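# Move the SOC bottle from fridge to bench

## Task

Find which of the two bottles in the refrigerator's bin carries the letters SOC, lift that one out and set it upright on the bench, keep the other bottle upright inside the refrigerator, then close the refrigerator door. If no bottle shows SOC, take nothing out, close the door, and press the CALL key on the operator panel until it latches down. A call cannot be taken back, so press it only when sure.

## Robot and tools

Robot: two six-joint arms, left_arm and right_arm, each riding its own carriage on one floor track that runs along y at x = 0. left_rail is always the carriage at larger y and carries left_arm; right_rail carries right_arm (these names are not image sides). Each arm base sits at x = 0, y = its carriage position_m, z = 0.04 m, facing +x. Each arm ends in a two-finger gripper whose fingers can fold; a grip on the outer quarter of the pads (near the tips) squeezes as commanded, a grip deeper toward the palm is unreliable for narrow parts.

Frame: one scene frame fixed to the table. Table top is z = 0, +z up, +x is where the arms face, +y is to their left, y = 0 is the track middle. The table edge is at x = 0.17 m. Positions are metres, velocities m/s and rad/s, orientation a wxyz quaternion. Gripper axes: fingers point along its +z, close along its y.

A row (used by execute_actions and move) is 18 numbers, each in [-1, 1]: left_arm shoulder pan, shoulder lift, elbow, wrist 1, wrist 2, wrist 3, then its gripper position, force_limit, speed; then the same nine for right_arm. Always send all 18. The six joint numbers are offsets, not poses: they count from the Joint targets printed at the start of the call (not from the previous row), scaled so 1.0 = 1.481 rad for pan and lift and 2.222 rad for elbow and the three wrists. Sending the same offset in a later call moves the arm again. Zero offsets hold an arm. The gripper numbers are absolute commands: position +1 fully open (140 mm), about -0.8 pads touching, -1 closes until blocked; force_limit -1 to +1 (roughly 14 N to 58 N of pad force for a slow close); speed -1 to +1 (about 30 to 250 mm/s; faster closes grip harder). To leave a gripper unchanged, repeat its last three numbers, since 0 is itself a command. Joint ranges: pan, lift, wrists -6.283 to 6.283 rad, elbow -3.142 to 3.142 rad.

execute_actions: "actions" holds one action or is empty (empty returns camera images). Action keys: "rows" (1 to 15 rows, one per 1/30 s step); "steps" (1 to 450, default 15, not fewer than the rows; after the last row the arms keep heading to that row); "until" (stops early when rail fields match, e.g. {"right_rail": {"position_status": ["!=", "moving"]}}, numbers always with a comparison, or {"all": {"status": "ended"}} / {"any": ...}); and rail commands {"left_rail": {...}} with position_m (absolute place on the track: left_rail -0.8 to 1.5, right_rail -1.5 to 0.8 m), speed_m_s 0.01 to 1, acceleration_factor 0.1 to 1, or {"stop": true}. "cameras" picks images: names or ["all"]. Drive a carriage, wait for it to arrive, then position the arm; keep carriages at least 0.78 m apart.

move: "target" is one row or up to 15 rows, every row an offset from the same starting Joint targets; joints move together on a path. "speed" is rad/s for the joint with the longest travel, 0.01 to 3.14, default 0.5 (one value or one per target). "blend" (rad) rounds corners between listed targets. "stop_force" (4 to 120 N) ends an arm's path when its wrist senses that push; use a low speed with it and omit it when pulling away from a contact. "zero" chooses whether the force baseline is retaken. "blocking": false returns early; then call wait or stop before sending rows. The result adds a "move:" line: done, off_target, held, moving or fault, plus limits=held if a check cut steps.

wait: "seconds" 0 to 10, holding last commands. stop: brakes a running move (fingers keep going). zoom_image: "camera" and "region" [x0, y0, x1, y1] in pixels of that camera's newest image, at most 504 by 504. zero_wrist_force: "arm" left_arm or right_arm. finished_scene: optional "scene" 1; ends everything.

Cameras: cam_high, cam_low, cam_bench_left, cam_bench_mid, cam_bench_right, cam_left_wrist, cam_right_wrist, all 672x504.

Result lines: Joint positions and Joint targets give per arm the rail (m) then six joint angles (rad); targets are the base for the next offsets. Joint velocities, Joint torques, Motor temperatures, Wrist force/torque (in the gripper's own axes, plus the peak since last shown). end_effector_position is the point between closed pads; fingertips reach about 33 mm further for small gaps. object_status: 0 moving, 1 blocked while opening, 2 blocked while closing (a grip; check for this after closing), 3 reached the command or pads met. position_measured is in counts: 3 open, about 139 at 60 mm, 200 at 20 mm, 230 pads meeting. Rails report position_m, position_status (moving, done, contact_stop, time_out, stopped, stopped_with_arm, stopped_for_other_arm, stopped_for_other_carriage) and position_answer (taken or not_taken). "joint command not followed" means the clearance check altered commands; "joint sent to its limit" means a joint was clipped.

Avoid: contact torque over the joint limits (elbow 136, wrists about 33 N m) or outside force near 150 N, which freezes an arm 10 s; targets pushed past firm contact; arms touching or a gripper closing on the other arm; motors reaching 85 °C from long stretched holds; knocking bottles over, dropping them or releasing them while moving; slamming the door or hitting the fridge hard; anything landing off the table, on the track or the strip beside it. Press CALL only if neither bottle reads SOC.

Each tool is called after "Request:" as name(argument=value, ...), one argument or row to a line, values as JSON.

## Session

Request:
execute_actions(
  actions=[],
)

Scene clock: 0.00 s.
left_arm: end_effector_position=(+0.3563, +1.2877, +0.5790) position_measured=3 object_status=3 end_effector_quat_wxyz=(+0.000, +0.000, +1.000, +0.000) | right_arm: end_effector_position=(+0.3563, -1.3027, +0.5790) position_measured=3 object_status=3 end_effector_quat_wxyz=(+0.000, +0.000, +1.000, +0.000)
Joint positions: left_arm=[1.209 -0.28 -2.157 1.821 -1.235 -1.571 -0.28] | right_arm=[-1.381 -0.28 -2.157 1.821 -1.235 -1.571 -0.28]
Joint velocities: within noise
Joint torques (N m): no reading
Motor temperatures (°C): left_arm=[43 30 33 40 44 39] | right_arm=[34 39 27 41 45 31]
Wrist force (N): no reading
Wrist torque (N m): no reading
Wrist force, peak (N): no reading
Joint targets: left_arm=[1.209 -0.280 -2.157 1.821 -1.235 -1.571 -0.280] | right_arm=[-1.381 -0.280 -2.157 1.821 -1.235 -1.571 -0.280]
Tool commands: left_gripper/position=+1.0 left_gripper/force_limit=+1.0 left_gripper/speed=+1.0 right_gripper/position=+1.0 right_gripper/force_limit=+1.0 right_gripper/speed=+1.0
left_rail: position_m=1.209 position_status=done
right_rail: position_m=-1.381 position_status=done

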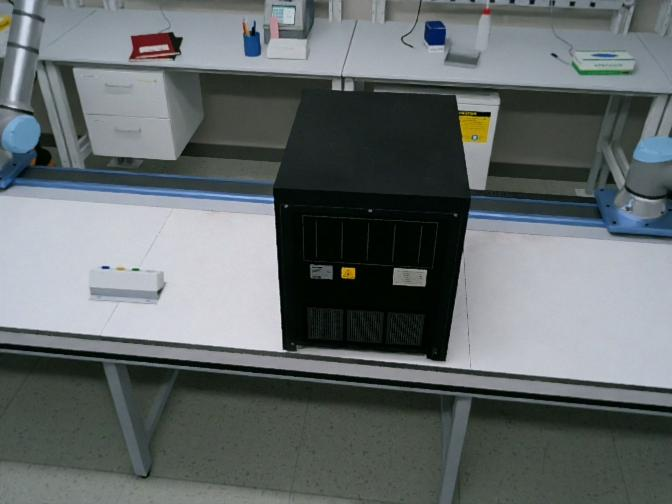

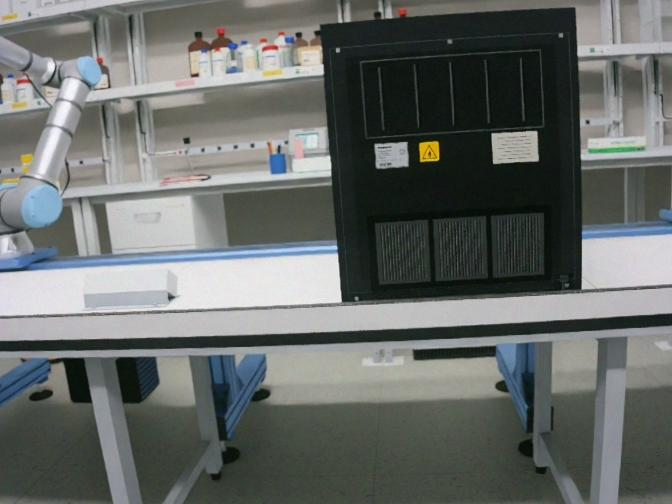

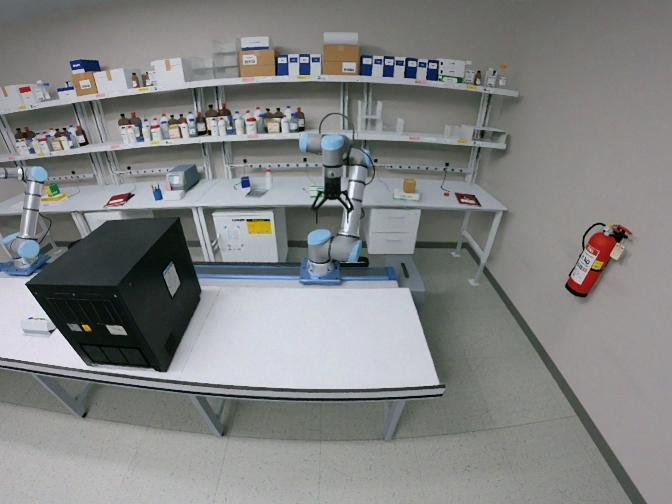

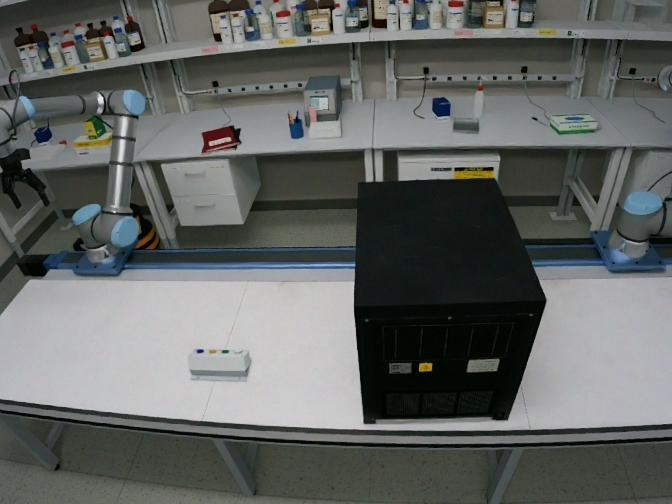

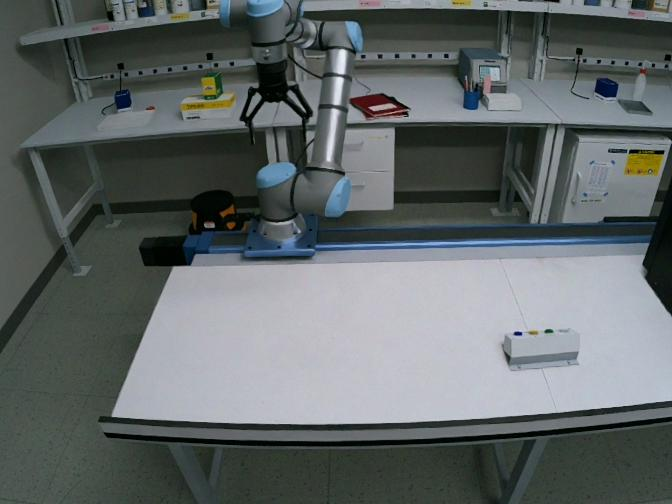

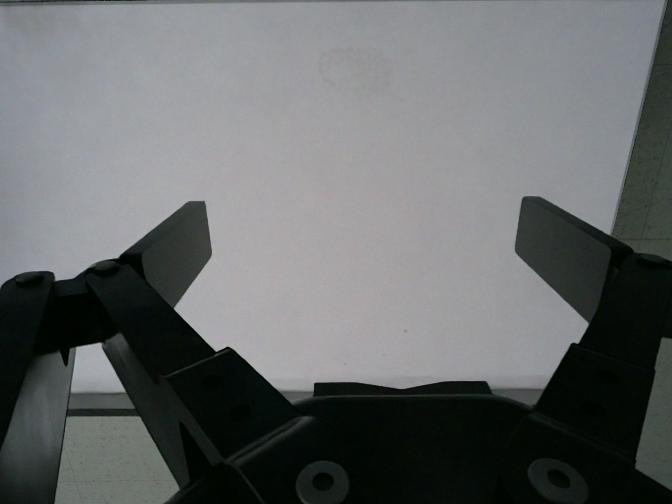

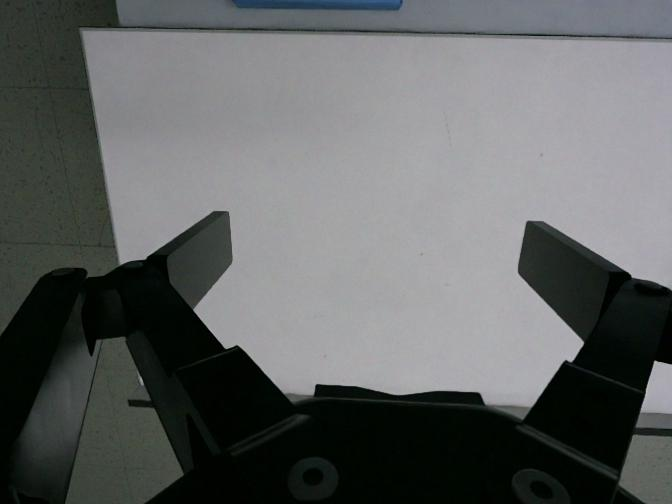

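Request:
move(
  target=[0,0,0,0,0,0,1,1,1,0.818,0.323,-0.0457,0.184,-0.3227,0.063,1,1,1],
  speed=1.5,
)

Request:
move(
  target=[0,0,0,0,0,0,1,1,1,0.818,0.323,-0.0457,0.184,-0.3227,0.063,1,1,1],
  speed=1.5,
)

Request:
execute_actions(
  actions=[
    {"right_rail":{"position_m":-0.55,"acceleration_factor":0.5},"steps":200,"until":{"right_rail":{"position_status":["!=","moving"]}}},
  ],
  cameras=["cam_right_wrist","cam_bench_mid"],
)

Scene clock: 55.73 s.
left_arm: end_effector_position=(+0.3563, +1.2877, +0.5790) position_measured=3 object_status=3 end_effector_quat_wxyz=(+0.000, +0.000, +1.000, +0.000) | right_arm: end_effector_position=(+0.2837, -1.0833, +0.5402) position_measured=3 object_status=3 end_effector_quat_wxyz=(-0.206, -0.557, +0.675, -0.437)
Joint positions: left_arm=[1.209 -0.28 -2.157 1.821 -1.235 -1.571 -0.28] | right_arm=[-1.381 0.931 -1.678 1.719 -0.826 -2.288 -0.141]
Joint torques (N m): left_arm=[-0.01 0.97 -52.33 -4.76 -0.02 -0.01] | right_arm=[8.28 -28.48 -63.37 0.95 -4.34 3.29]
Wrist force (N): left_arm=[0.0 0.3 0.1] | right_arm=[-0.7 -0.6 -0.3]
Wrist torque (N m): left_arm=[0.06 0.01 0.00] | right_arm=[-0.14 -0.05 -0.14]
Wrist force, peak (N): left_arm=[-0.1 0.1 0.8] | right_arm=[-2.3 2.1 -2.6]
Joint targets: left_arm=[1.209 -0.280 -2.157 1.821 -1.235 -1.571 -0.280] | right_arm=[-1.381 0.931 -1.678 1.719 -0.826 -2.288 -0.141]
left_rail: position_m=1.209 position_status=done
right_rail: position_m=-1.381 position_status=done
move: done

Scene clock: 57.20 s.
left_arm: end_effector_position=(+0.3563, +1.2877, +0.5790) position_measured=3 object_status=3 end_effector_quat_wxyz=(+0.000, +0.000, +1.000, +0.000) | right_arm: end_effector_position=(+0.2116, -0.9225, +0.5342) position_measured=3 object_status=3 end_effector_quat_wxyz=(+0.126, +0.681, -0.412, +0.592)
Joint positions: left_arm=[1.209 -0.28 -2.157 1.821 -1.235 -1.571 -0.28] | right_arm=[-1.381 1.354 -1.503 1.681 -0.675 -2.547 -0.088]
Joint torques (N m): left_arm=[-0.15 0.26 -52.43 -4.62 0.2 -0.06] | right_arm=[-15.46 -67.15 -33.02 -3.06 0.98 -2.53]
Wrist force (N): left_arm=[0.0 0.0 -0.5] | right_arm=[-0.7 -0.7 -0.5]
Wrist torque (N m): left_arm=[0.00 0.02 0.00] | right_arm=[-0.13 -0.07 -0.14]
Wrist force, peak (N): left_arm=[-0.2 0.3 -0.7] | right_arm=[-15.3 1.9 -12.0]
Joint targets: left_arm=[1.209 -0.280 -2.157 1.821 -1.235 -1.571 -0.280] | right_arm=[-1.381 1.354 -1.503 1.681 -0.675 -2.547 -0.088]
left_rail: position_m=1.209 position_status=done
right_rail: position_m=-1.381 position_status=done
led back after a hold (right arm): the arm was led back toward your command in small steps, so it may still be short of it.
move: held (right_arm; a check stopped the path); limits=held; right_arm: the shoulder pan is farthest, 0.789 rad from its target
joint command not followed: on one or more control steps a check withheld the commanded joint targets of the right arm, and it was not sent them on those steps.
cause: the commanded joint targets, or the way to them, would bring two parts of the arm too close to each other (its gripper and another part of the arm, with joints 5 (wrist 1) to 7 (wrist 3) between them, 14 mm apart when it was first held).

Scene clock: 59.67 s.
left_arm: end_effector_position=(+0.3563, +1.2877, +0.5790) position_measured=3 object_status=3 end_effector_quat_wxyz=(+0.000, +0.000, +1.000, +0.000) | right_arm: end_effector_position=(+0.2117, -0.0913, +0.5342) position_measured=3 object_status=3 end_effector_quat_wxyz=(+0.126, +0.681, -0.412, +0.592)
Joint positions: left_arm=[1.209 -0.28 -2.157 1.821 -1.235 -1.571 -0.28] | right_arm=[-0.55 1.354 -1.503 1.681 -0.675 -2.547 -0.088]
Joint torques (N m): left_arm=[-0.65 1.4 -52.57 -4.8 0.05 -0.06] | right_arm=[0.18 -63.37 -55.33 1.34 -0.22 -3.11]
Wrist force (N): left_arm=[0.0 -0.1 0.0] | right_arm=[-0.3 -0.9 -0.8]
Wrist torque (N m): left_arm=[-0.02 0.00 0.00] | right_arm=[-0.17 -0.16 -0.13]
Wrist force, peak (N): left_arm=[-0.4 0.4 -0.4] | right_arm=[-1.3 -2.0 -1.6]
Joint targets: left_arm=[1.209 -0.280 -2.157 1.821 -1.235 -1.571 -0.280] | right_arm=[-0.550 1.354 -1.503 1.681 -0.675 -2.547 -0.088]
Tool commands: left_gripper/position=+1.0 left_gripper/force_limit=+1.0 left_gripper/speed=+1.0 right_gripper/position=+1.0 right_gripper/force_limit=+1.0 right_gripper/speed=+1.0
left_rail: position_m=1.209 position_status=done
right_rail: position_m=-0.550 position_status=done
camera_calibration:
cam_right_wrist: T_world_to_cam=[[-0.658295, -0.686135, -0.309623, 0.264345], [-0.248622, 0.586413, -0.770913, 0.513922], [0.710517, -0.430509, -0.556621, 0.287981], [0, 0, 0, 1]] pos_world=[0.0971736, 0.00398393, 0.638333]
Images, in order (width x height): cam_bench_mid 672x504, cam_right_wrist 672x504.

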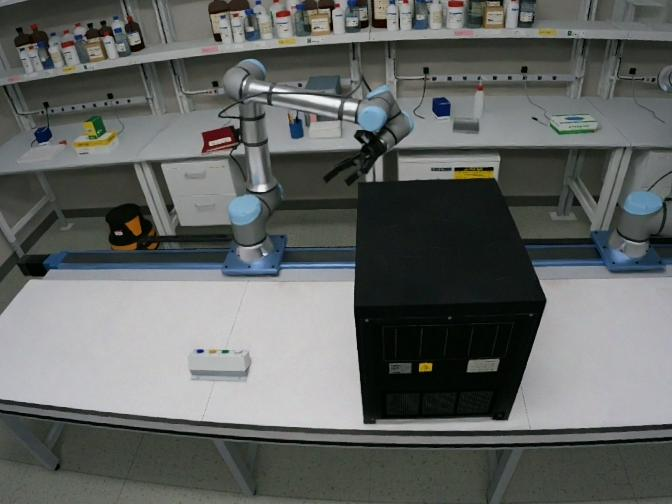

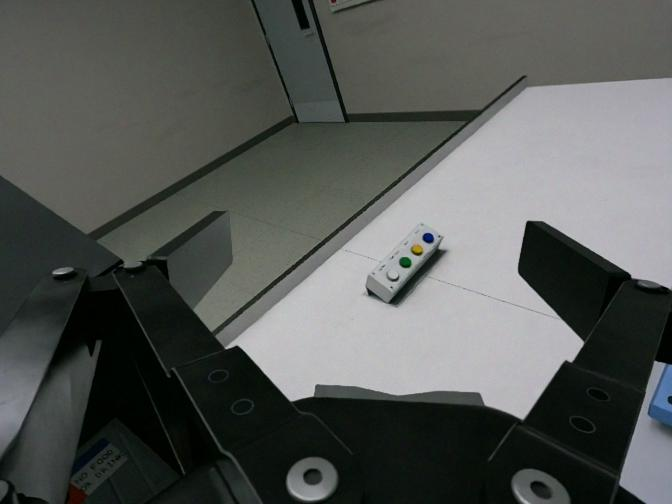

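Request:
move(
  target=[-1,0,0,0,0,0,1,1,1,0,0,0,0,0.3,0,1,1,1],
  speed=1.5,
)

Request:
move(
  target=[-0.610,0.610,-0.058,0.358,0.411,0.126,1,1,1,0,0,0,0,0,0,1,1,1],
  speed=1.2,
)

Request:
execute_actions(
  actions=[
    {"left_rail":{"position_m":1.0,"acceleration_factor":0.5},"right_rail":{"position_m":-0.8,"acceleration_factor":0.5},"steps":200,"until":{"left_rail":{"position_status":["!=","moving"]}}},
  ],
  cameras=["cam_left_wrist","cam_bench_mid"],
)

Scene clock: 76.83 s.
left_arm: end_effector_position=(+0.1102, +0.8613, +0.5790) position_measured=3 object_status=3 end_effector_quat_wxyz=(+0.000, +0.675, +0.738, +0.000) | right_arm: end_effector_position=(+0.0122, -0.1675, +0.4705) position_measured=3 object_status=3 end_effector_quat_wxyz=(+0.329, +0.620, -0.586, +0.406)
Joint positions: left_arm=[1.209 -1.762 -2.157 1.821 -1.235 -1.571 -0.281] | right_arm=[-0.55 1.354 -1.503 1.681 -0.675 -1.88 -0.088]
Joint torques (N m): left_arm=[-9.21 -0.59 -53.45 -5.1 0.04 0.05] | right_arm=[9.95 -58.64 -58.5 0.61 1.45 -2.54]
Wrist force (N): left_arm=[-0.1 0.1 0.2] | right_arm=[-0.1 -0.7 -0.1]
Wrist torque (N m): left_arm=[0.01 0.02 0.00] | right_arm=[-0.16 -0.18 -0.15]
Wrist force, peak (N): left_arm=[-1.5 -3.1 0.2] | right_arm=[-0.7 -1.3 -0.9]
Joint targets: left_arm=[1.209 -1.762 -2.157 1.821 -1.235 -1.571 -0.280] | right_arm=[-0.550 1.354 -1.503 1.681 -0.675 -1.880 -0.088]
left_rail: position_m=1.209 position_status=done
right_rail: position_m=-0.550 position_status=done
move: done

Scene clock: 78.47 s.
left_arm: end_effector_position=(-0.2412, +0.5853, +0.4400) position_measured=3 object_status=3 end_effector_quat_wxyz=(+0.154, +0.691, -0.153, +0.690) | right_arm: end_effector_position=(+0.0122, -0.1675, +0.4705) position_measured=3 object_status=3 end_effector_quat_wxyz=(+0.329, +0.620, -0.586, +0.406)
Joint positions: left_arm=[1.209 -2.665 -1.254 1.692 -0.44 -0.658 -0.001] | right_arm=[-0.55 1.354 -1.503 1.681 -0.675 -1.88 -0.088]
Joint torques (N m): left_arm=[-9.58 -60.33 -57.99 4.32 4.06 2.09] | right_arm=[9.94 -61.5 -58.48 -0.95 1.62 -2.73]
Wrist force (N): left_arm=[-0.8 1.0 0.5] | right_arm=[-0.2 -0.6 -0.5]
Wrist torque (N m): left_arm=[0.36 0.50 -0.44] | right_arm=[-0.13 -0.15 -0.15]
Wrist force, peak (N): left_arm=[-4.8 1.9 -5.1] | right_arm=[-0.4 -0.8 -0.7]
Joint targets: left_arm=[1.209 -2.665 -1.253 1.692 -0.440 -0.658 -0.001] | right_arm=[-0.550 1.354 -1.503 1.681 -0.675 -1.880 -0.088]
left_rail: position_m=1.209 position_status=done
right_rail: position_m=-0.550 position_status=done
move: done

Scene clock: 79.93 s.
left_arm: end_effector_position=(-0.2416, +0.3761, +0.4399) position_measured=3 object_status=3 end_effector_quat_wxyz=(+0.154, +0.691, -0.153, +0.690) | right_arm: end_effector_position=(+0.0122, -0.4175, +0.4705) position_measured=3 object_status=3 end_effector_quat_wxyz=(+0.329, +0.620, -0.586, +0.406)
Joint positions: left_arm=[1 -2.665 -1.253 1.692 -0.44 -0.658 -0.001] | right_arm=[-0.8 1.354 -1.503 1.681 -0.675 -1.88 -0.088]
Joint torques (N m): left_arm=[-5.11 -71.74 -50.71 3.79 1.49 1.96] | right_arm=[2.2 -42.76 -41.9 2.21 1.14 -2.04]
Wrist force (N): left_arm=[-0.2 0.8 0.3] | right_arm=[-0.2 -0.4 -0.7]
Wrist torque (N m): left_arm=[0.32 0.34 -0.44] | right_arm=[-0.10 -0.16 -0.15]
Wrist force, peak (N): left_arm=[-0.7 2.1 1.5] | right_arm=[-3.8 -1.4 -3.7]
Joint targets: left_arm=[1.000 -2.665 -1.253 1.692 -0.440 -0.658 -0.001] | right_arm=[-0.800 1.354 -1.503 1.681 -0.675 -1.880 -0.088]
Tool commands: left_gripper/position=+1.0 left_gripper/force_limit=+1.0 left_gripper/speed=+1.0 right_gripper/position=+1.0 right_gripper/force_limit=+1.0 right_gripper/speed=+1.0
left_rail: position_m=1.000 position_status=done
right_rail: position_m=-0.800 position_status=done
camera_calibration:
cam_left_wrist: T_world_to_cam=[[-0.420526, -0.907062, -0.0198867, 0.261624], [-0.340129, 0.177933, -0.923392, 0.243565], [0.841112, -0.381546, -0.383344, 0.699215], [0, 0, 0, 1]] pos_world=[-0.395255, 0.460754, 0.498149]
Images, in order (width x height): cam_bench_mid 672x504, cam_left_wrist 672x504.

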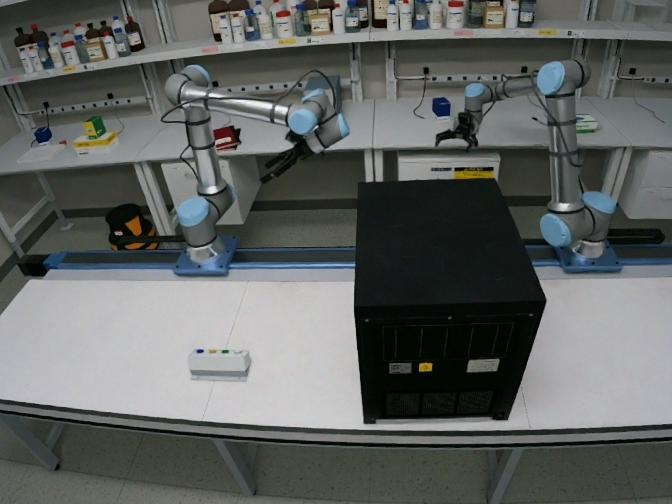

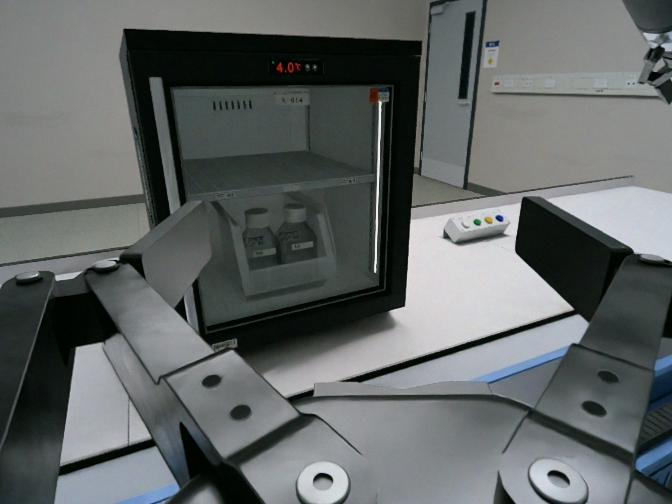

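Request:
zoom_image(
  camera="cam_left_wrist",
  region=[110, 20, 430, 360],
)

Request:
zoom_image(
  camera="cam_left_wrist",
  region=[210, 180, 350, 310],
)

Scaled by 1.482 from the camera's 672x504 image, which has a finer 960x720 frame.

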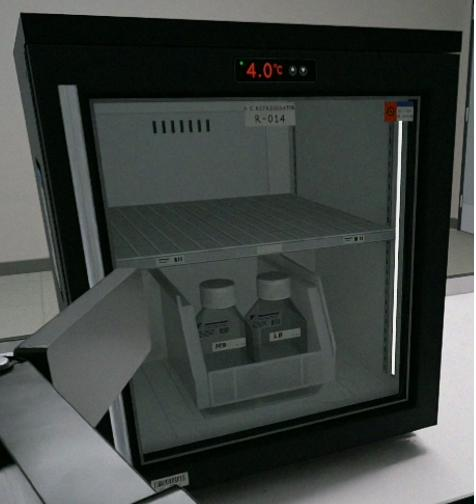

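Scaled by 3.600 from the camera's 672x504 image, which has a finer 960x720 frame.

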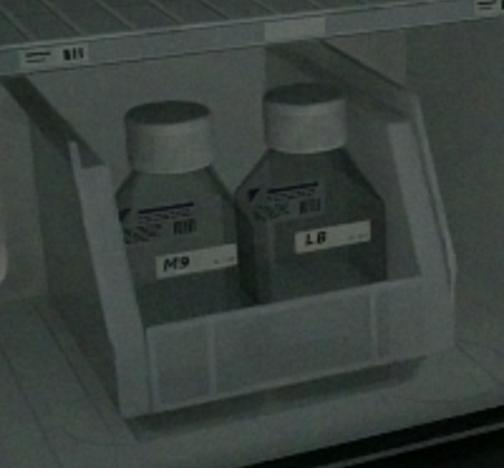

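Request:
zoom_image(
  camera="cam_left_wrist",
  region=[110, 20, 210, 120],
)

Request:
zoom_image(
  camera="cam_left_wrist",
  region=[180, 290, 430, 360],
)

Request:
zoom_image(
  camera="cam_left_wrist",
  region=[350, 30, 440, 120],
)

Request:
zoom_image(
  camera="cam_left_wrist",
  region=[430, 200, 530, 260],
)

Scaled by 5.040 from the camera's 672x504 image, which has a finer 960x720 frame.

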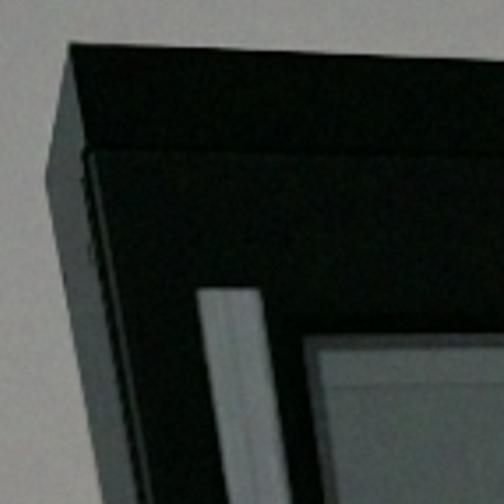

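Scaled by 2.016 from the camera's 672x504 image, which has a finer 960x720 frame.

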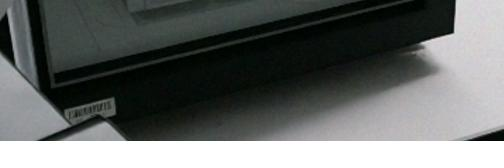

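Scaled by 5.600 from the camera's 672x504 image, which has a finer 960x720 frame.

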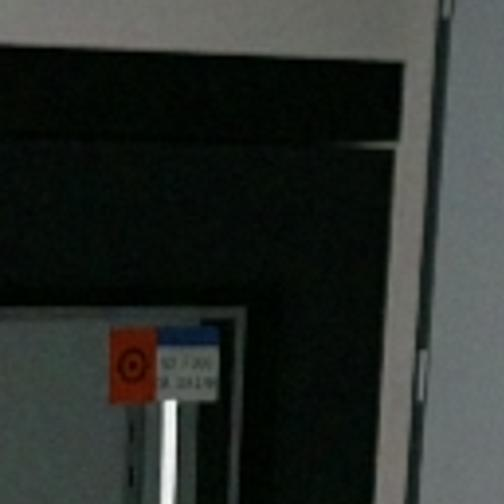

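Scaled by 5.040 from the camera's 672x504 image, which has a finer 960x720 frame.

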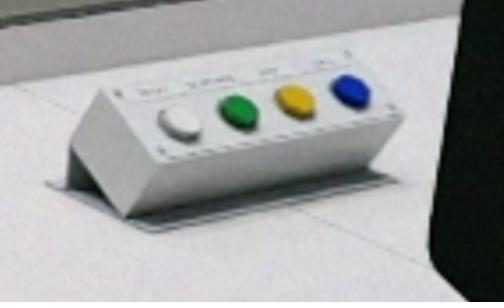

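Request:
move(
  target=[0,0,0,0,0,0,1,1,1,-0.914,-0.0766,0.1853,-0.6175,0.139,0.0396,1,1,1],
  speed=1.3,
)

Request:
execute_actions(
  actions=[
    {"right_rail":{"position_m":-0.704},"steps":60,"until":{"right_rail":{"position_status":["!=","moving"]}}},
  ],
  cameras=["cam_right_wrist","cam_bench_left","cam_left_wrist"],
)

Request:
zoom_image(
  camera="cam_bench_left",
  region=[130, 190, 230, 320],
)

Request:
zoom_image(
  camera="cam_right_wrist",
  region=[220, 150, 460, 350],
)

Scene clock: 111.20 s.
left_arm: end_effector_position=(-0.2416, +0.3762, +0.4399) position_measured=3 object_status=3 end_effector_quat_wxyz=(+0.154, +0.691, -0.153, +0.690) | right_arm: end_effector_position=(+0.5999, -0.6260, +0.2300) position_measured=3 object_status=3 end_effector_quat_wxyz=(+0.000, +0.000, +1.000, +0.000)
Joint positions: left_arm=[1 -2.665 -1.253 1.692 -0.44 -0.658 -0.001] | right_arm=[-0.8 0 -1.616 2.093 -2.047 -1.571 0]
Joint torques (N m): left_arm=[5.25 -79.81 -28.06 2.2 -3.05 1.25] | right_arm=[-13.86 -50.99 -33.64 -7.21 1.89 3.25]
Wrist force (N): left_arm=[-0.3 0.6 0.3] | right_arm=[0.1 -0.1 0.6]
Wrist torque (N m): left_arm=[0.26 0.36 -0.44] | right_arm=[-0.02 -0.05 -0.13]
Wrist force, peak (N): left_arm=[-1.0 1.5 0.7] | right_arm=[-2.3 -4.8 0.5]
Joint targets: left_arm=[1.000 -2.665 -1.253 1.692 -0.440 -0.658 -0.001] | right_arm=[-0.800 0.000 -1.616 2.093 -2.048 -1.571 0.000]
left_rail: position_m=1.000 position_status=done
right_rail: position_m=-0.800 position_status=done
move: done

Scene clock: 112.20 s.
left_arm: end_effector_position=(-0.2416, +0.3762, +0.4399) position_measured=3 object_status=3 end_effector_quat_wxyz=(+0.154, +0.691, -0.153, +0.690) | right_arm: end_effector_position=(+0.6000, -0.5302, +0.2300) position_measured=3 object_status=3 end_effector_quat_wxyz=(+0.000, +0.000, +1.000, +0.000)
Joint positions: left_arm=[1 -2.665 -1.253 1.692 -0.44 -0.658 -0.001] | right_arm=[-0.704 0 -1.616 2.093 -2.048 -1.571 0]
Joint torques (N m): left_arm=[5.74 -79.98 -28.63 2.24 -2.75 0.94] | right_arm=[-15.72 -49.61 -33.49 -7.76 -0.01 3.59]
Wrist force (N): left_arm=[-0.4 0.6 1.1] | right_arm=[0.4 0.2 0.5]
Wrist torque (N m): left_arm=[0.27 0.39 -0.43] | right_arm=[0.05 -0.11 -0.13]
Wrist force, peak (N): left_arm=[-0.4 1.3 0.5] | right_arm=[0.0 1.6 0.6]
Joint targets: left_arm=[1.000 -2.665 -1.253 1.692 -0.440 -0.658 -0.001] | right_arm=[-0.704 0.000 -1.616 2.093 -2.048 -1.571 0.000]
Tool commands: left_gripper/position=+1.0 left_gripper/force_limit=+1.0 left_gripper/speed=+1.0 right_gripper/position=+1.0 right_gripper/force_limit=+1.0 right_gripper/speed=+1.0
left_rail: position_m=1.000 position_status=done
right_rail: position_m=-0.704 position_status=done
camera_calibration:
cam_left_wrist: T_world_to_cam=[[-0.420528, -0.907062, -0.0198861, 0.261623], [-0.340207, 0.177969, -0.923356, 0.2435], [0.84108, -0.381532, -0.383429, 0.699239], [0, 0, 0, 1]] pos_world=[-0.395256, 0.460754, 0.498149]
cam_right_wrist: T_world_to_cam=[[-0.027109, 0.996951, -0.07317, 0.583916], [0.933273, 0.0514662, 0.355463, -0.618467], [0.358145, -0.0586513, -0.931822, 0.148763], [0, 0, 0, 1]] pos_world=[0.539749, -0.54158, 0.401188]
Images, in order (width x height): cam_bench_left 672x504, cam_left_wrist 672x504, cam_right_wrist 672x504.

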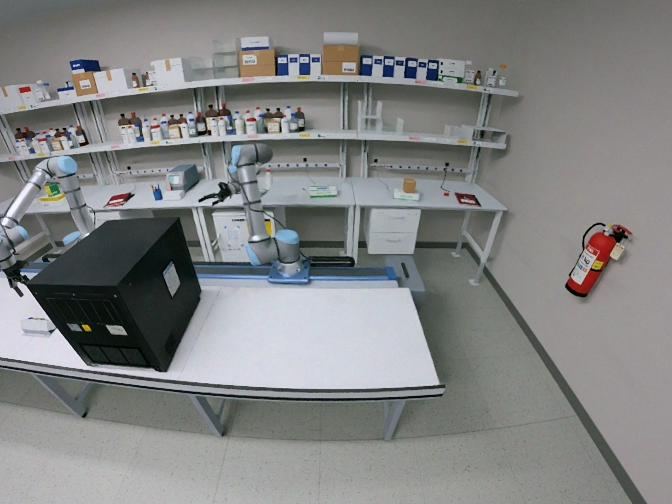

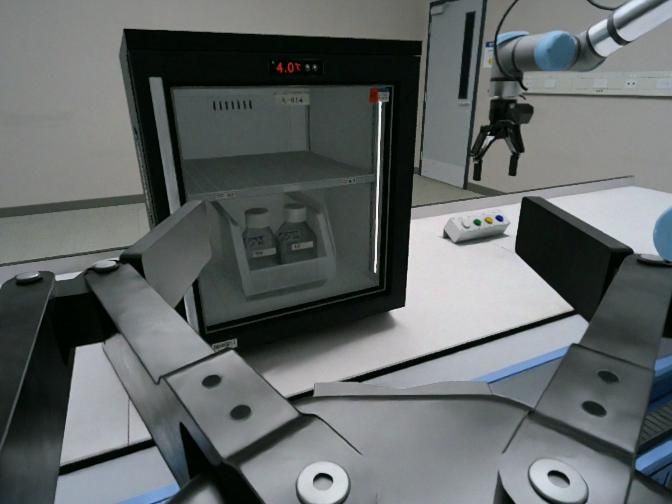

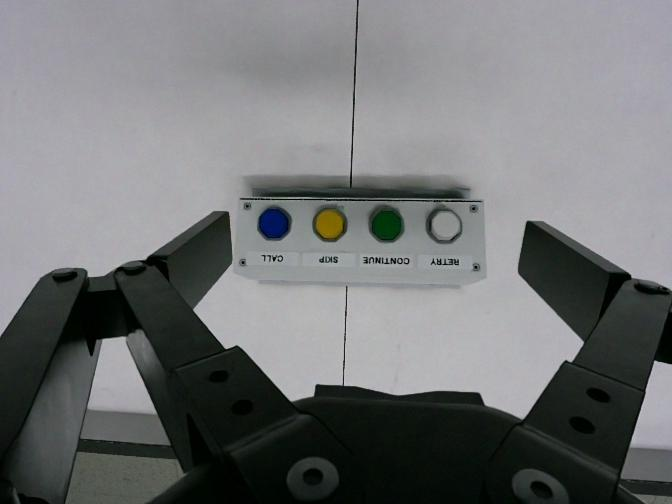

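Scaled by 3.877 from the camera's 672x504 image, which has a finer 960x720 frame.

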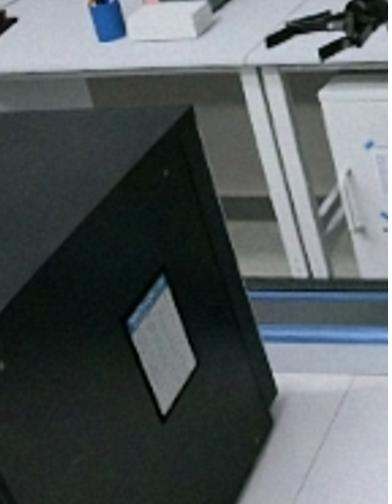

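Scaled by 2.100 from the camera's 672x504 image, which has a finer 960x720 frame.

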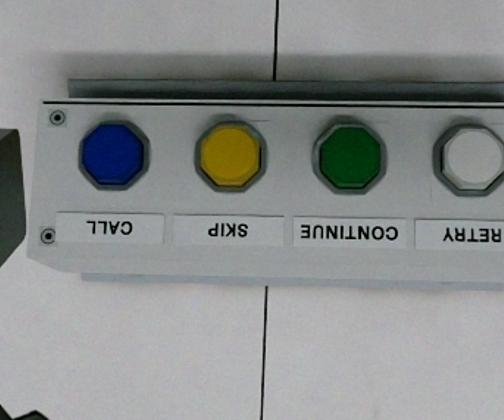

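Request:
zoom_image(
  camera="cam_bench_left",
  region=[160, 205, 210, 255],
)

Request:
zoom_image(
  camera="cam_bench_left",
  region=[175, 255, 215, 305],
)

Scaled by 10.080 from the camera's 672x504 image, which has a finer 960x720 frame.

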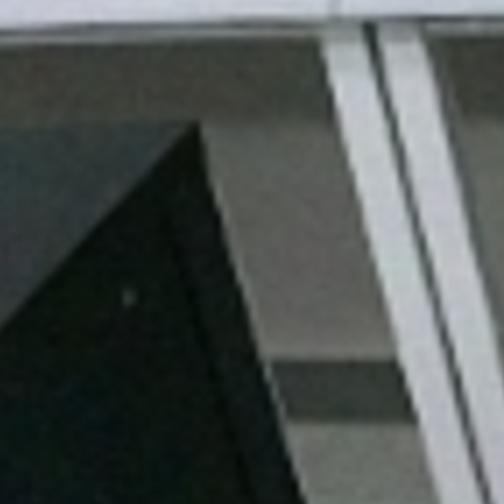

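Scaled by 10.080 from the camera's 672x504 image, which has a finer 960x720 frame.

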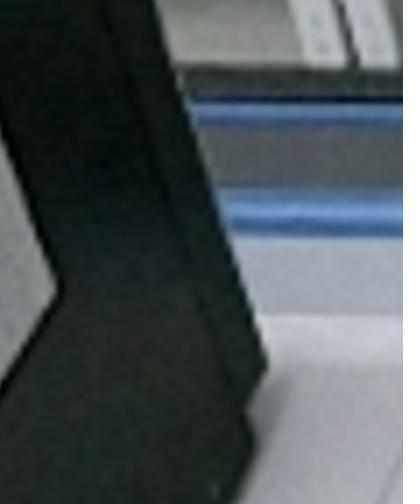

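Request:
move(
  target=[0,0,0,0,0,0,1,1,1,0,-0.0064,0.2006,-0.4394,0,0,-1,-1,0],
  speed=1.0,
)

Request:
execute_actions(
  actions=[
    {"right_rail":{"position_m":-0.793},"steps":60,"until":{"right_rail":{"position_status":["!=","moving"]}}},
  ],
  cameras=["cam_right_wrist","cam_bench_right","cam_bench_mid"],
)

Request:
zoom_image(
  camera="cam_bench_right",
  region=[440, 230, 600, 390],
)

Scene clock: 142.90 s.
left_arm: end_effector_position=(-0.2416, +0.3762, +0.4399) position_measured=3 object_status=3 end_effector_quat_wxyz=(+0.154, +0.691, -0.153, +0.690) | right_arm: end_effector_position=(+0.5939, -0.5301, +0.1498) position_measured=233 object_status=3 end_effector_quat_wxyz=(+0.267, +0.000, +0.964, +0.000)
Joint positions: left_arm=[1 -2.665 -1.253 1.692 -0.44 -0.658 -0.001] | right_arm=[-0.704 0 -1.626 2.538 -3.024 -1.571 0]
Joint torques (N m): left_arm=[5.89 -79.04 -27.72 1.01 -2.71 -0.2] | right_arm=[-15.2 -39.19 -20.69 -9.18 -1.39 2.55]
Wrist force (N): left_arm=[-0.6 1.0 0.3] | right_arm=[0.3 0.0 0.9]
Wrist torque (N m): left_arm=[0.37 0.44 -0.44] | right_arm=[0.10 0.08 -0.08]
Wrist force, peak (N): left_arm=[-0.9 1.5 0.6] | right_arm=[1.6 0.2 0.9]
Joint targets: left_arm=[1.000 -2.665 -1.253 1.692 -0.440 -0.658 -0.001] | right_arm=[-0.704 0.000 -1.626 2.539 -3.024 -1.571 0.000]
left_rail: position_m=1.000 position_status=done
right_rail: position_m=-0.704 position_status=done
move: done

Scene clock: 143.87 s.
left_arm: end_effector_position=(-0.2416, +0.3762, +0.4399) position_measured=3 object_status=3 end_effector_quat_wxyz=(+0.154, +0.691, -0.153, +0.690) | right_arm: end_effector_position=(+0.5939, -0.6191, +0.1498) position_measured=233 object_status=3 end_effector_quat_wxyz=(+0.267, +0.000, +0.964, +0.000)
Joint positions: left_arm=[1 -2.665 -1.253 1.692 -0.44 -0.658 -0.001] | right_arm=[-0.793 0 -1.626 2.539 -3.024 -1.571 0]
Joint torques (N m): left_arm=[5.61 -78.74 -28.39 0.74 -2.66 -0.02] | right_arm=[-15.13 -36.13 -20.99 -8.68 -1.8 2.58]
Wrist force (N): left_arm=[-0.5 0.5 0.6] | right_arm=[0.6 -0.2 0.6]
Wrist torque (N m): left_arm=[0.26 0.41 -0.43] | right_arm=[0.04 0.02 -0.08]
Wrist force, peak (N): left_arm=[-1.1 0.9 0.4] | right_arm=[0.3 2.2 1.0]
Joint targets: left_arm=[1.000 -2.665 -1.253 1.692 -0.440 -0.658 -0.001] | right_arm=[-0.793 0.000 -1.626 2.539 -3.024 -1.571 0.000]
Tool commands: left_gripper/position=+1.0 left_gripper/force_limit=+1.0 left_gripper/speed=+1.0 right_gripper/position=-1.0 right_gripper/force_limit=-1.0 right_gripper/speed=+0.0
left_rail: position_m=1.000 position_status=done
right_rail: position_m=-0.793 position_status=done
camera_calibration:
cam_right_wrist: T_world_to_cam=[[0.0143861, 0.99694, -0.0768316, 0.642424], [0.617666, 0.0515654, 0.784748, -0.456405], [0.786309, -0.0587457, -0.615034, -0.230768], [0, 0, 0, 1]] pos_world=[0.454119, -0.63048, 0.265591]
Images, in order (width x height): cam_bench_mid 672x504, cam_bench_right 672x504, cam_right_wrist 672x504.

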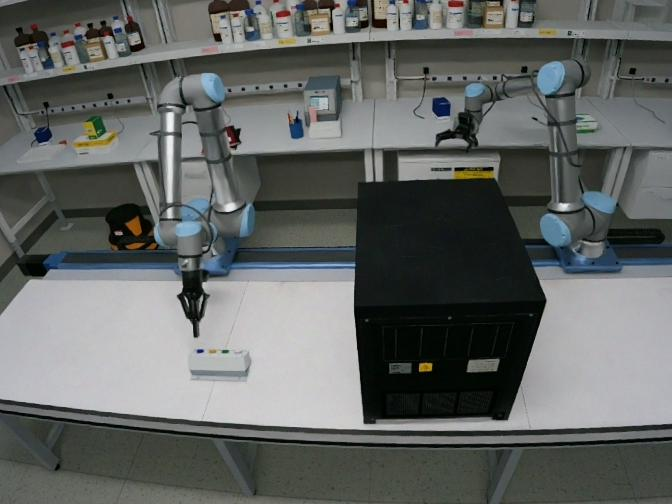

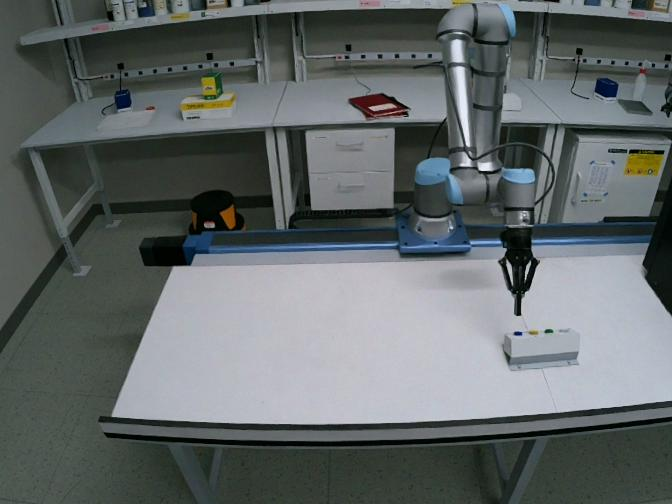

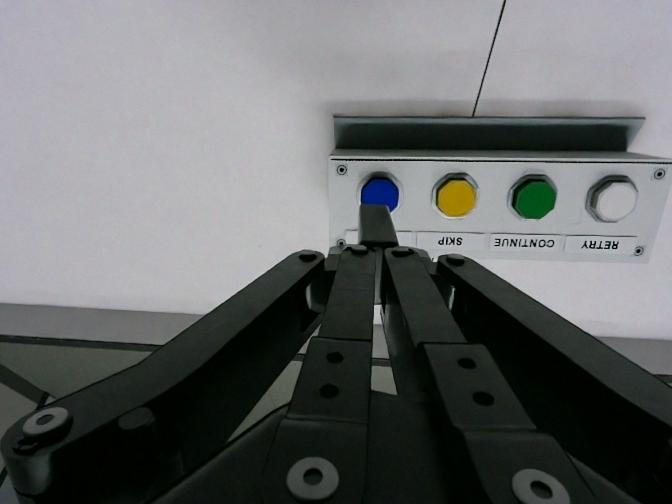

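Scaled by 3.150 from the camera's 672x504 image, which has a finer 960x720 frame.

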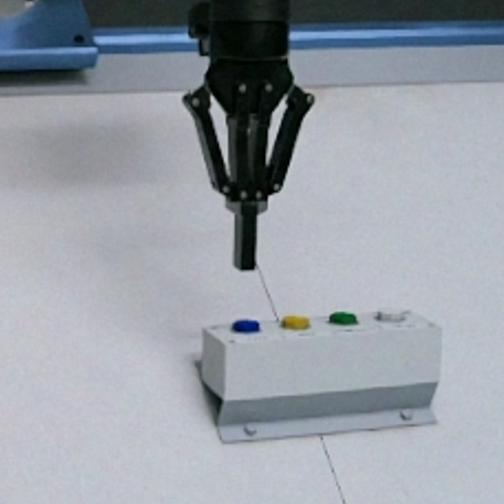

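Request:
move(
  target=[0,0,0,0,0,0,1,1,1,0,0.1059,-0.0048,-0.0662,0,0,-1,-1,0],
  speed=0.2,
  stop_force=15,
)

Request:
move(
  target=[0,0,0,0,0,0,1,1,1,0,0.0568,-0.0064,-0.0314,0,0,-1,-1,0],
  speed=0.03,
  stop_force=30,
  cameras=["cam_right_wrist","cam_bench_right"],
)

Request:
zoom_image(
  camera="cam_bench_right",
  region=[470, 280, 600, 390],
)

Scene clock: 164.67 s.
left_arm: end_effector_position=(-0.2416, +0.3762, +0.4399) position_measured=3 object_status=3 end_effector_quat_wxyz=(+0.154, +0.691, -0.153, +0.690) | right_arm: end_effector_position=(+0.6204, -0.6192, +0.1017) position_measured=233 object_status=3 end_effector_quat_wxyz=(+0.267, +0.000, +0.964, +0.000)
Joint positions: left_arm=[1 -2.665 -1.253 1.692 -0.44 -0.658 -0.001] | right_arm=[-0.793 0 -1.469 2.528 -3.171 -1.571 0]
Joint torques (N m): left_arm=[5.68 -78.36 -28.55 0.07 -2.42 -0.74] | right_arm=[-15.15 -23.59 -40.12 -7.57 -1.84 2.48]
Wrist force (N): left_arm=[-0.6 1.0 0.2] | right_arm=[-1.0 1.0 -4.1]
Wrist torque (N m): left_arm=[0.36 0.44 -0.43] | right_arm=[-0.03 0.08 -0.07]
Wrist force, peak (N): left_arm=[-0.9 1.2 1.1] | right_arm=[-1.6 1.1 -4.8]
Joint targets: left_arm=[1.000 -2.665 -1.253 1.692 -0.440 -0.658 -0.001] | right_arm=[-0.793 0.000 -1.469 2.528 -3.171 -1.571 0.000]
left_rail: position_m=1.000 position_status=done
right_rail: position_m=-0.793 position_status=done
move: done

Scene clock: 166.53 s.
left_arm: end_effector_position=(-0.2416, +0.3762, +0.4399) position_measured=3 object_status=3 end_effector_quat_wxyz=(+0.154, +0.691, -0.153, +0.690) | right_arm: end_effector_position=(+0.6224, -0.6192, +0.0987) position_measured=233 object_status=3 end_effector_quat_wxyz=(+0.267, +0.000, +0.964, +0.000)
Joint positions: left_arm=[1 -2.665 -1.253 1.692 -0.44 -0.658 -0.001] | right_arm=[-0.793 0 -1.459 2.526 -3.179 -1.571 0]
Joint torques (N m): left_arm=[6.82 -80.52 -27.91 0.13 -2.69 -0.49] | right_arm=[-16.81 -36.63 -21.21 -1.6 -1.94 2.27]
Wrist force (N): left_arm=[-0.3 0.9 0.6] | right_arm=[9.2 -0.6 -33.6]
Wrist torque (N m): left_arm=[0.34 0.36 -0.44] | right_arm=[-0.10 0.63 -0.12]
Wrist force, peak (N): left_arm=[-0.6 1.3 0.7] | right_arm=[14.4 -1.6 -63.2]
Joint targets: left_arm=[1.000 -2.665 -1.253 1.692 -0.440 -0.658 -0.001] | right_arm=[-0.793 0.000 -1.459 2.526 -3.179 -1.571 0.000]
left_rail: position_m=1.000 position_status=done
right_rail: position_m=-0.793 position_status=done
move: contact (right_arm); right_arm: the shoulder lift is farthest, 0.074 rad from its target
camera_calibration:
cam_right_wrist: T_world_to_cam=[[0.014453, 0.99694, -0.0768225, 0.638047], [0.616991, 0.0515675, 0.785279, -0.433555], [0.786837, -0.0587484, -0.614358, -0.284992], [0, 0, 0, 1]] pos_world=[0.48252, -0.63048, 0.214391]
Images, in order (width x height): cam_bench_right 672x504, cam_right_wrist 672x504.

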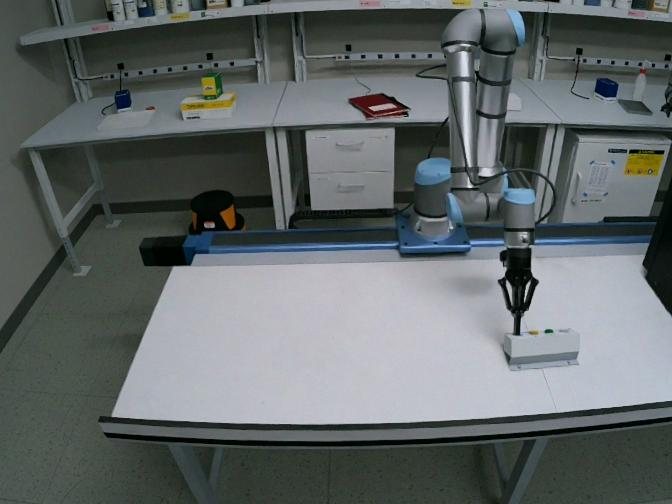

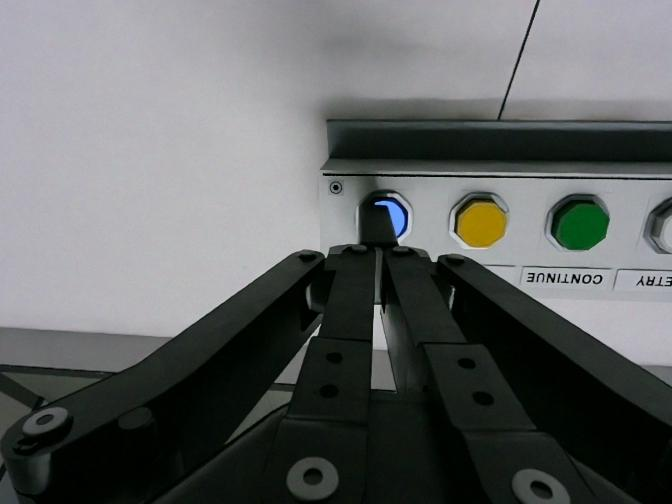

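Scaled by 3.877 from the camera's 672x504 image, which has a finer 960x720 frame.

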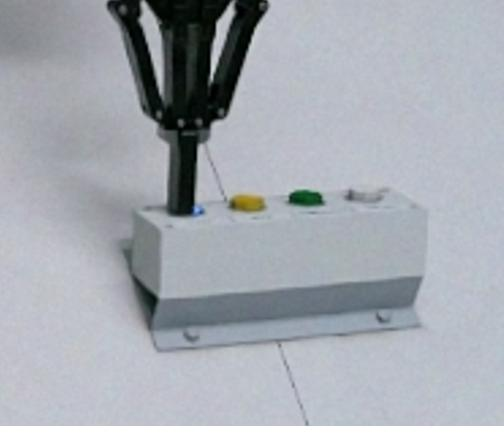

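Request:
move(
  target=[0,0,0,0,0,0,1,1,1,0,-0.09,0.006,0.055,0,0,-1,-1,0],
  speed=0.25,
  cameras=["cam_right_wrist","cam_bench_right"],
)

Request:
zoom_image(
  camera="cam_bench_right",
  region=[470, 280, 600, 390],
)

Scene clock: 170.80 s.
left_arm: end_effector_position=(-0.2416, +0.3762, +0.4399) position_measured=3 object_status=3 end_effector_quat_wxyz=(+0.154, +0.691, -0.153, +0.690) | right_arm: end_effector_position=(+0.5983, -0.6191, +0.1383) position_measured=233 object_status=3 end_effector_quat_wxyz=(+0.266, +0.000, +0.964, +0.000)
Joint positions: left_arm=[1 -2.665 -1.253 1.692 -0.44 -0.658 -0.001] | right_arm=[-0.793 0 -1.592 2.54 -3.057 -1.571 0]
Joint torques (N m): left_arm=[6.87 -78.12 -28.19 0.1 -2.27 -0.55] | right_arm=[-13.16 -37.71 -19.38 -1.74 -2.16 2.24]
Wrist force (N): left_arm=[-0.4 0.9 0.6] | right_arm=[0.9 -1.2 1.7]
Wrist torque (N m): left_arm=[0.34 0.38 -0.43] | right_arm=[-0.18 -0.06 -0.07]
Wrist force, peak (N): left_arm=[-0.8 1.3 1.1] | right_arm=[9.2 -0.3 -33.8]
Joint targets: left_arm=[1.000 -2.665 -1.253 1.692 -0.440 -0.658 -0.001] | right_arm=[-0.793 0.000 -1.592 2.540 -3.057 -1.571 0.000]
left_rail: position_m=1.000 position_status=done
right_rail: position_m=-0.793 position_status=done
move: done
camera_calibration:
cam_right_wrist: T_world_to_cam=[[0.0142769, 0.99694, -0.0768519, 0.641545], [0.618782, 0.0515653, 0.783869, -0.450666], [0.785433, -0.0587458, -0.616152, -0.240647], [0, 0, 0, 1]] pos_world=[0.458717, -0.63048, 0.254292]
Images, in order (width x height): cam_bench_right 672x504, cam_right_wrist 672x504.

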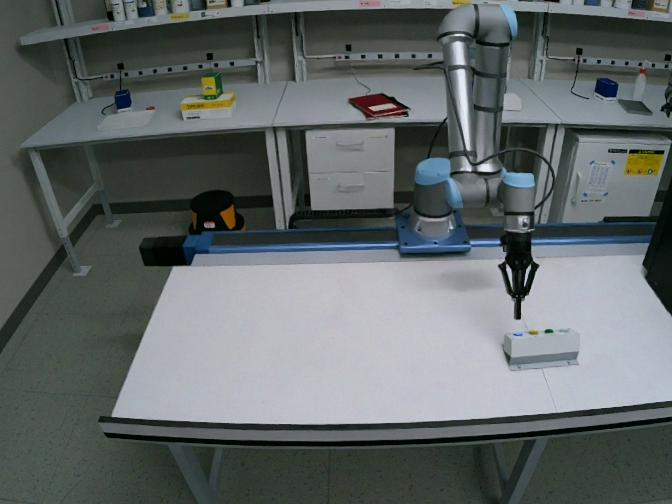

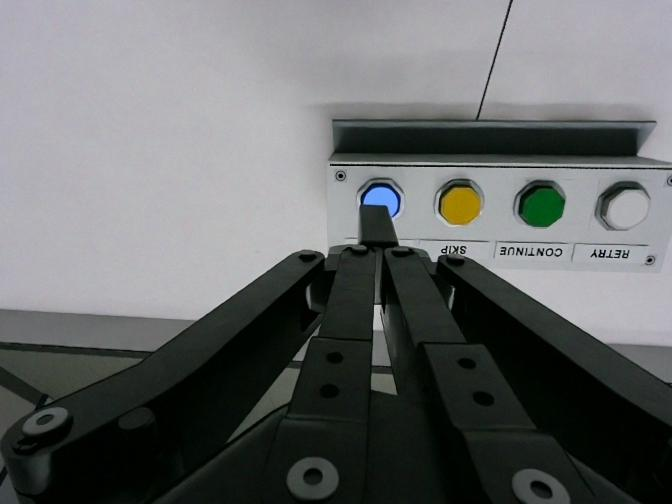

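Scaled by 3.877 from the camera's 672x504 image, which has a finer 960x720 frame.

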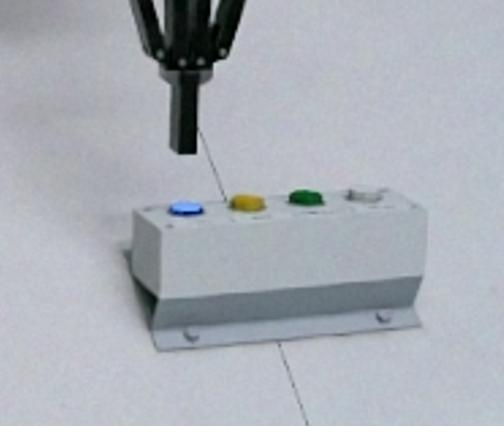

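Request:
finished_scene(
)

The scene is finished: the task was done.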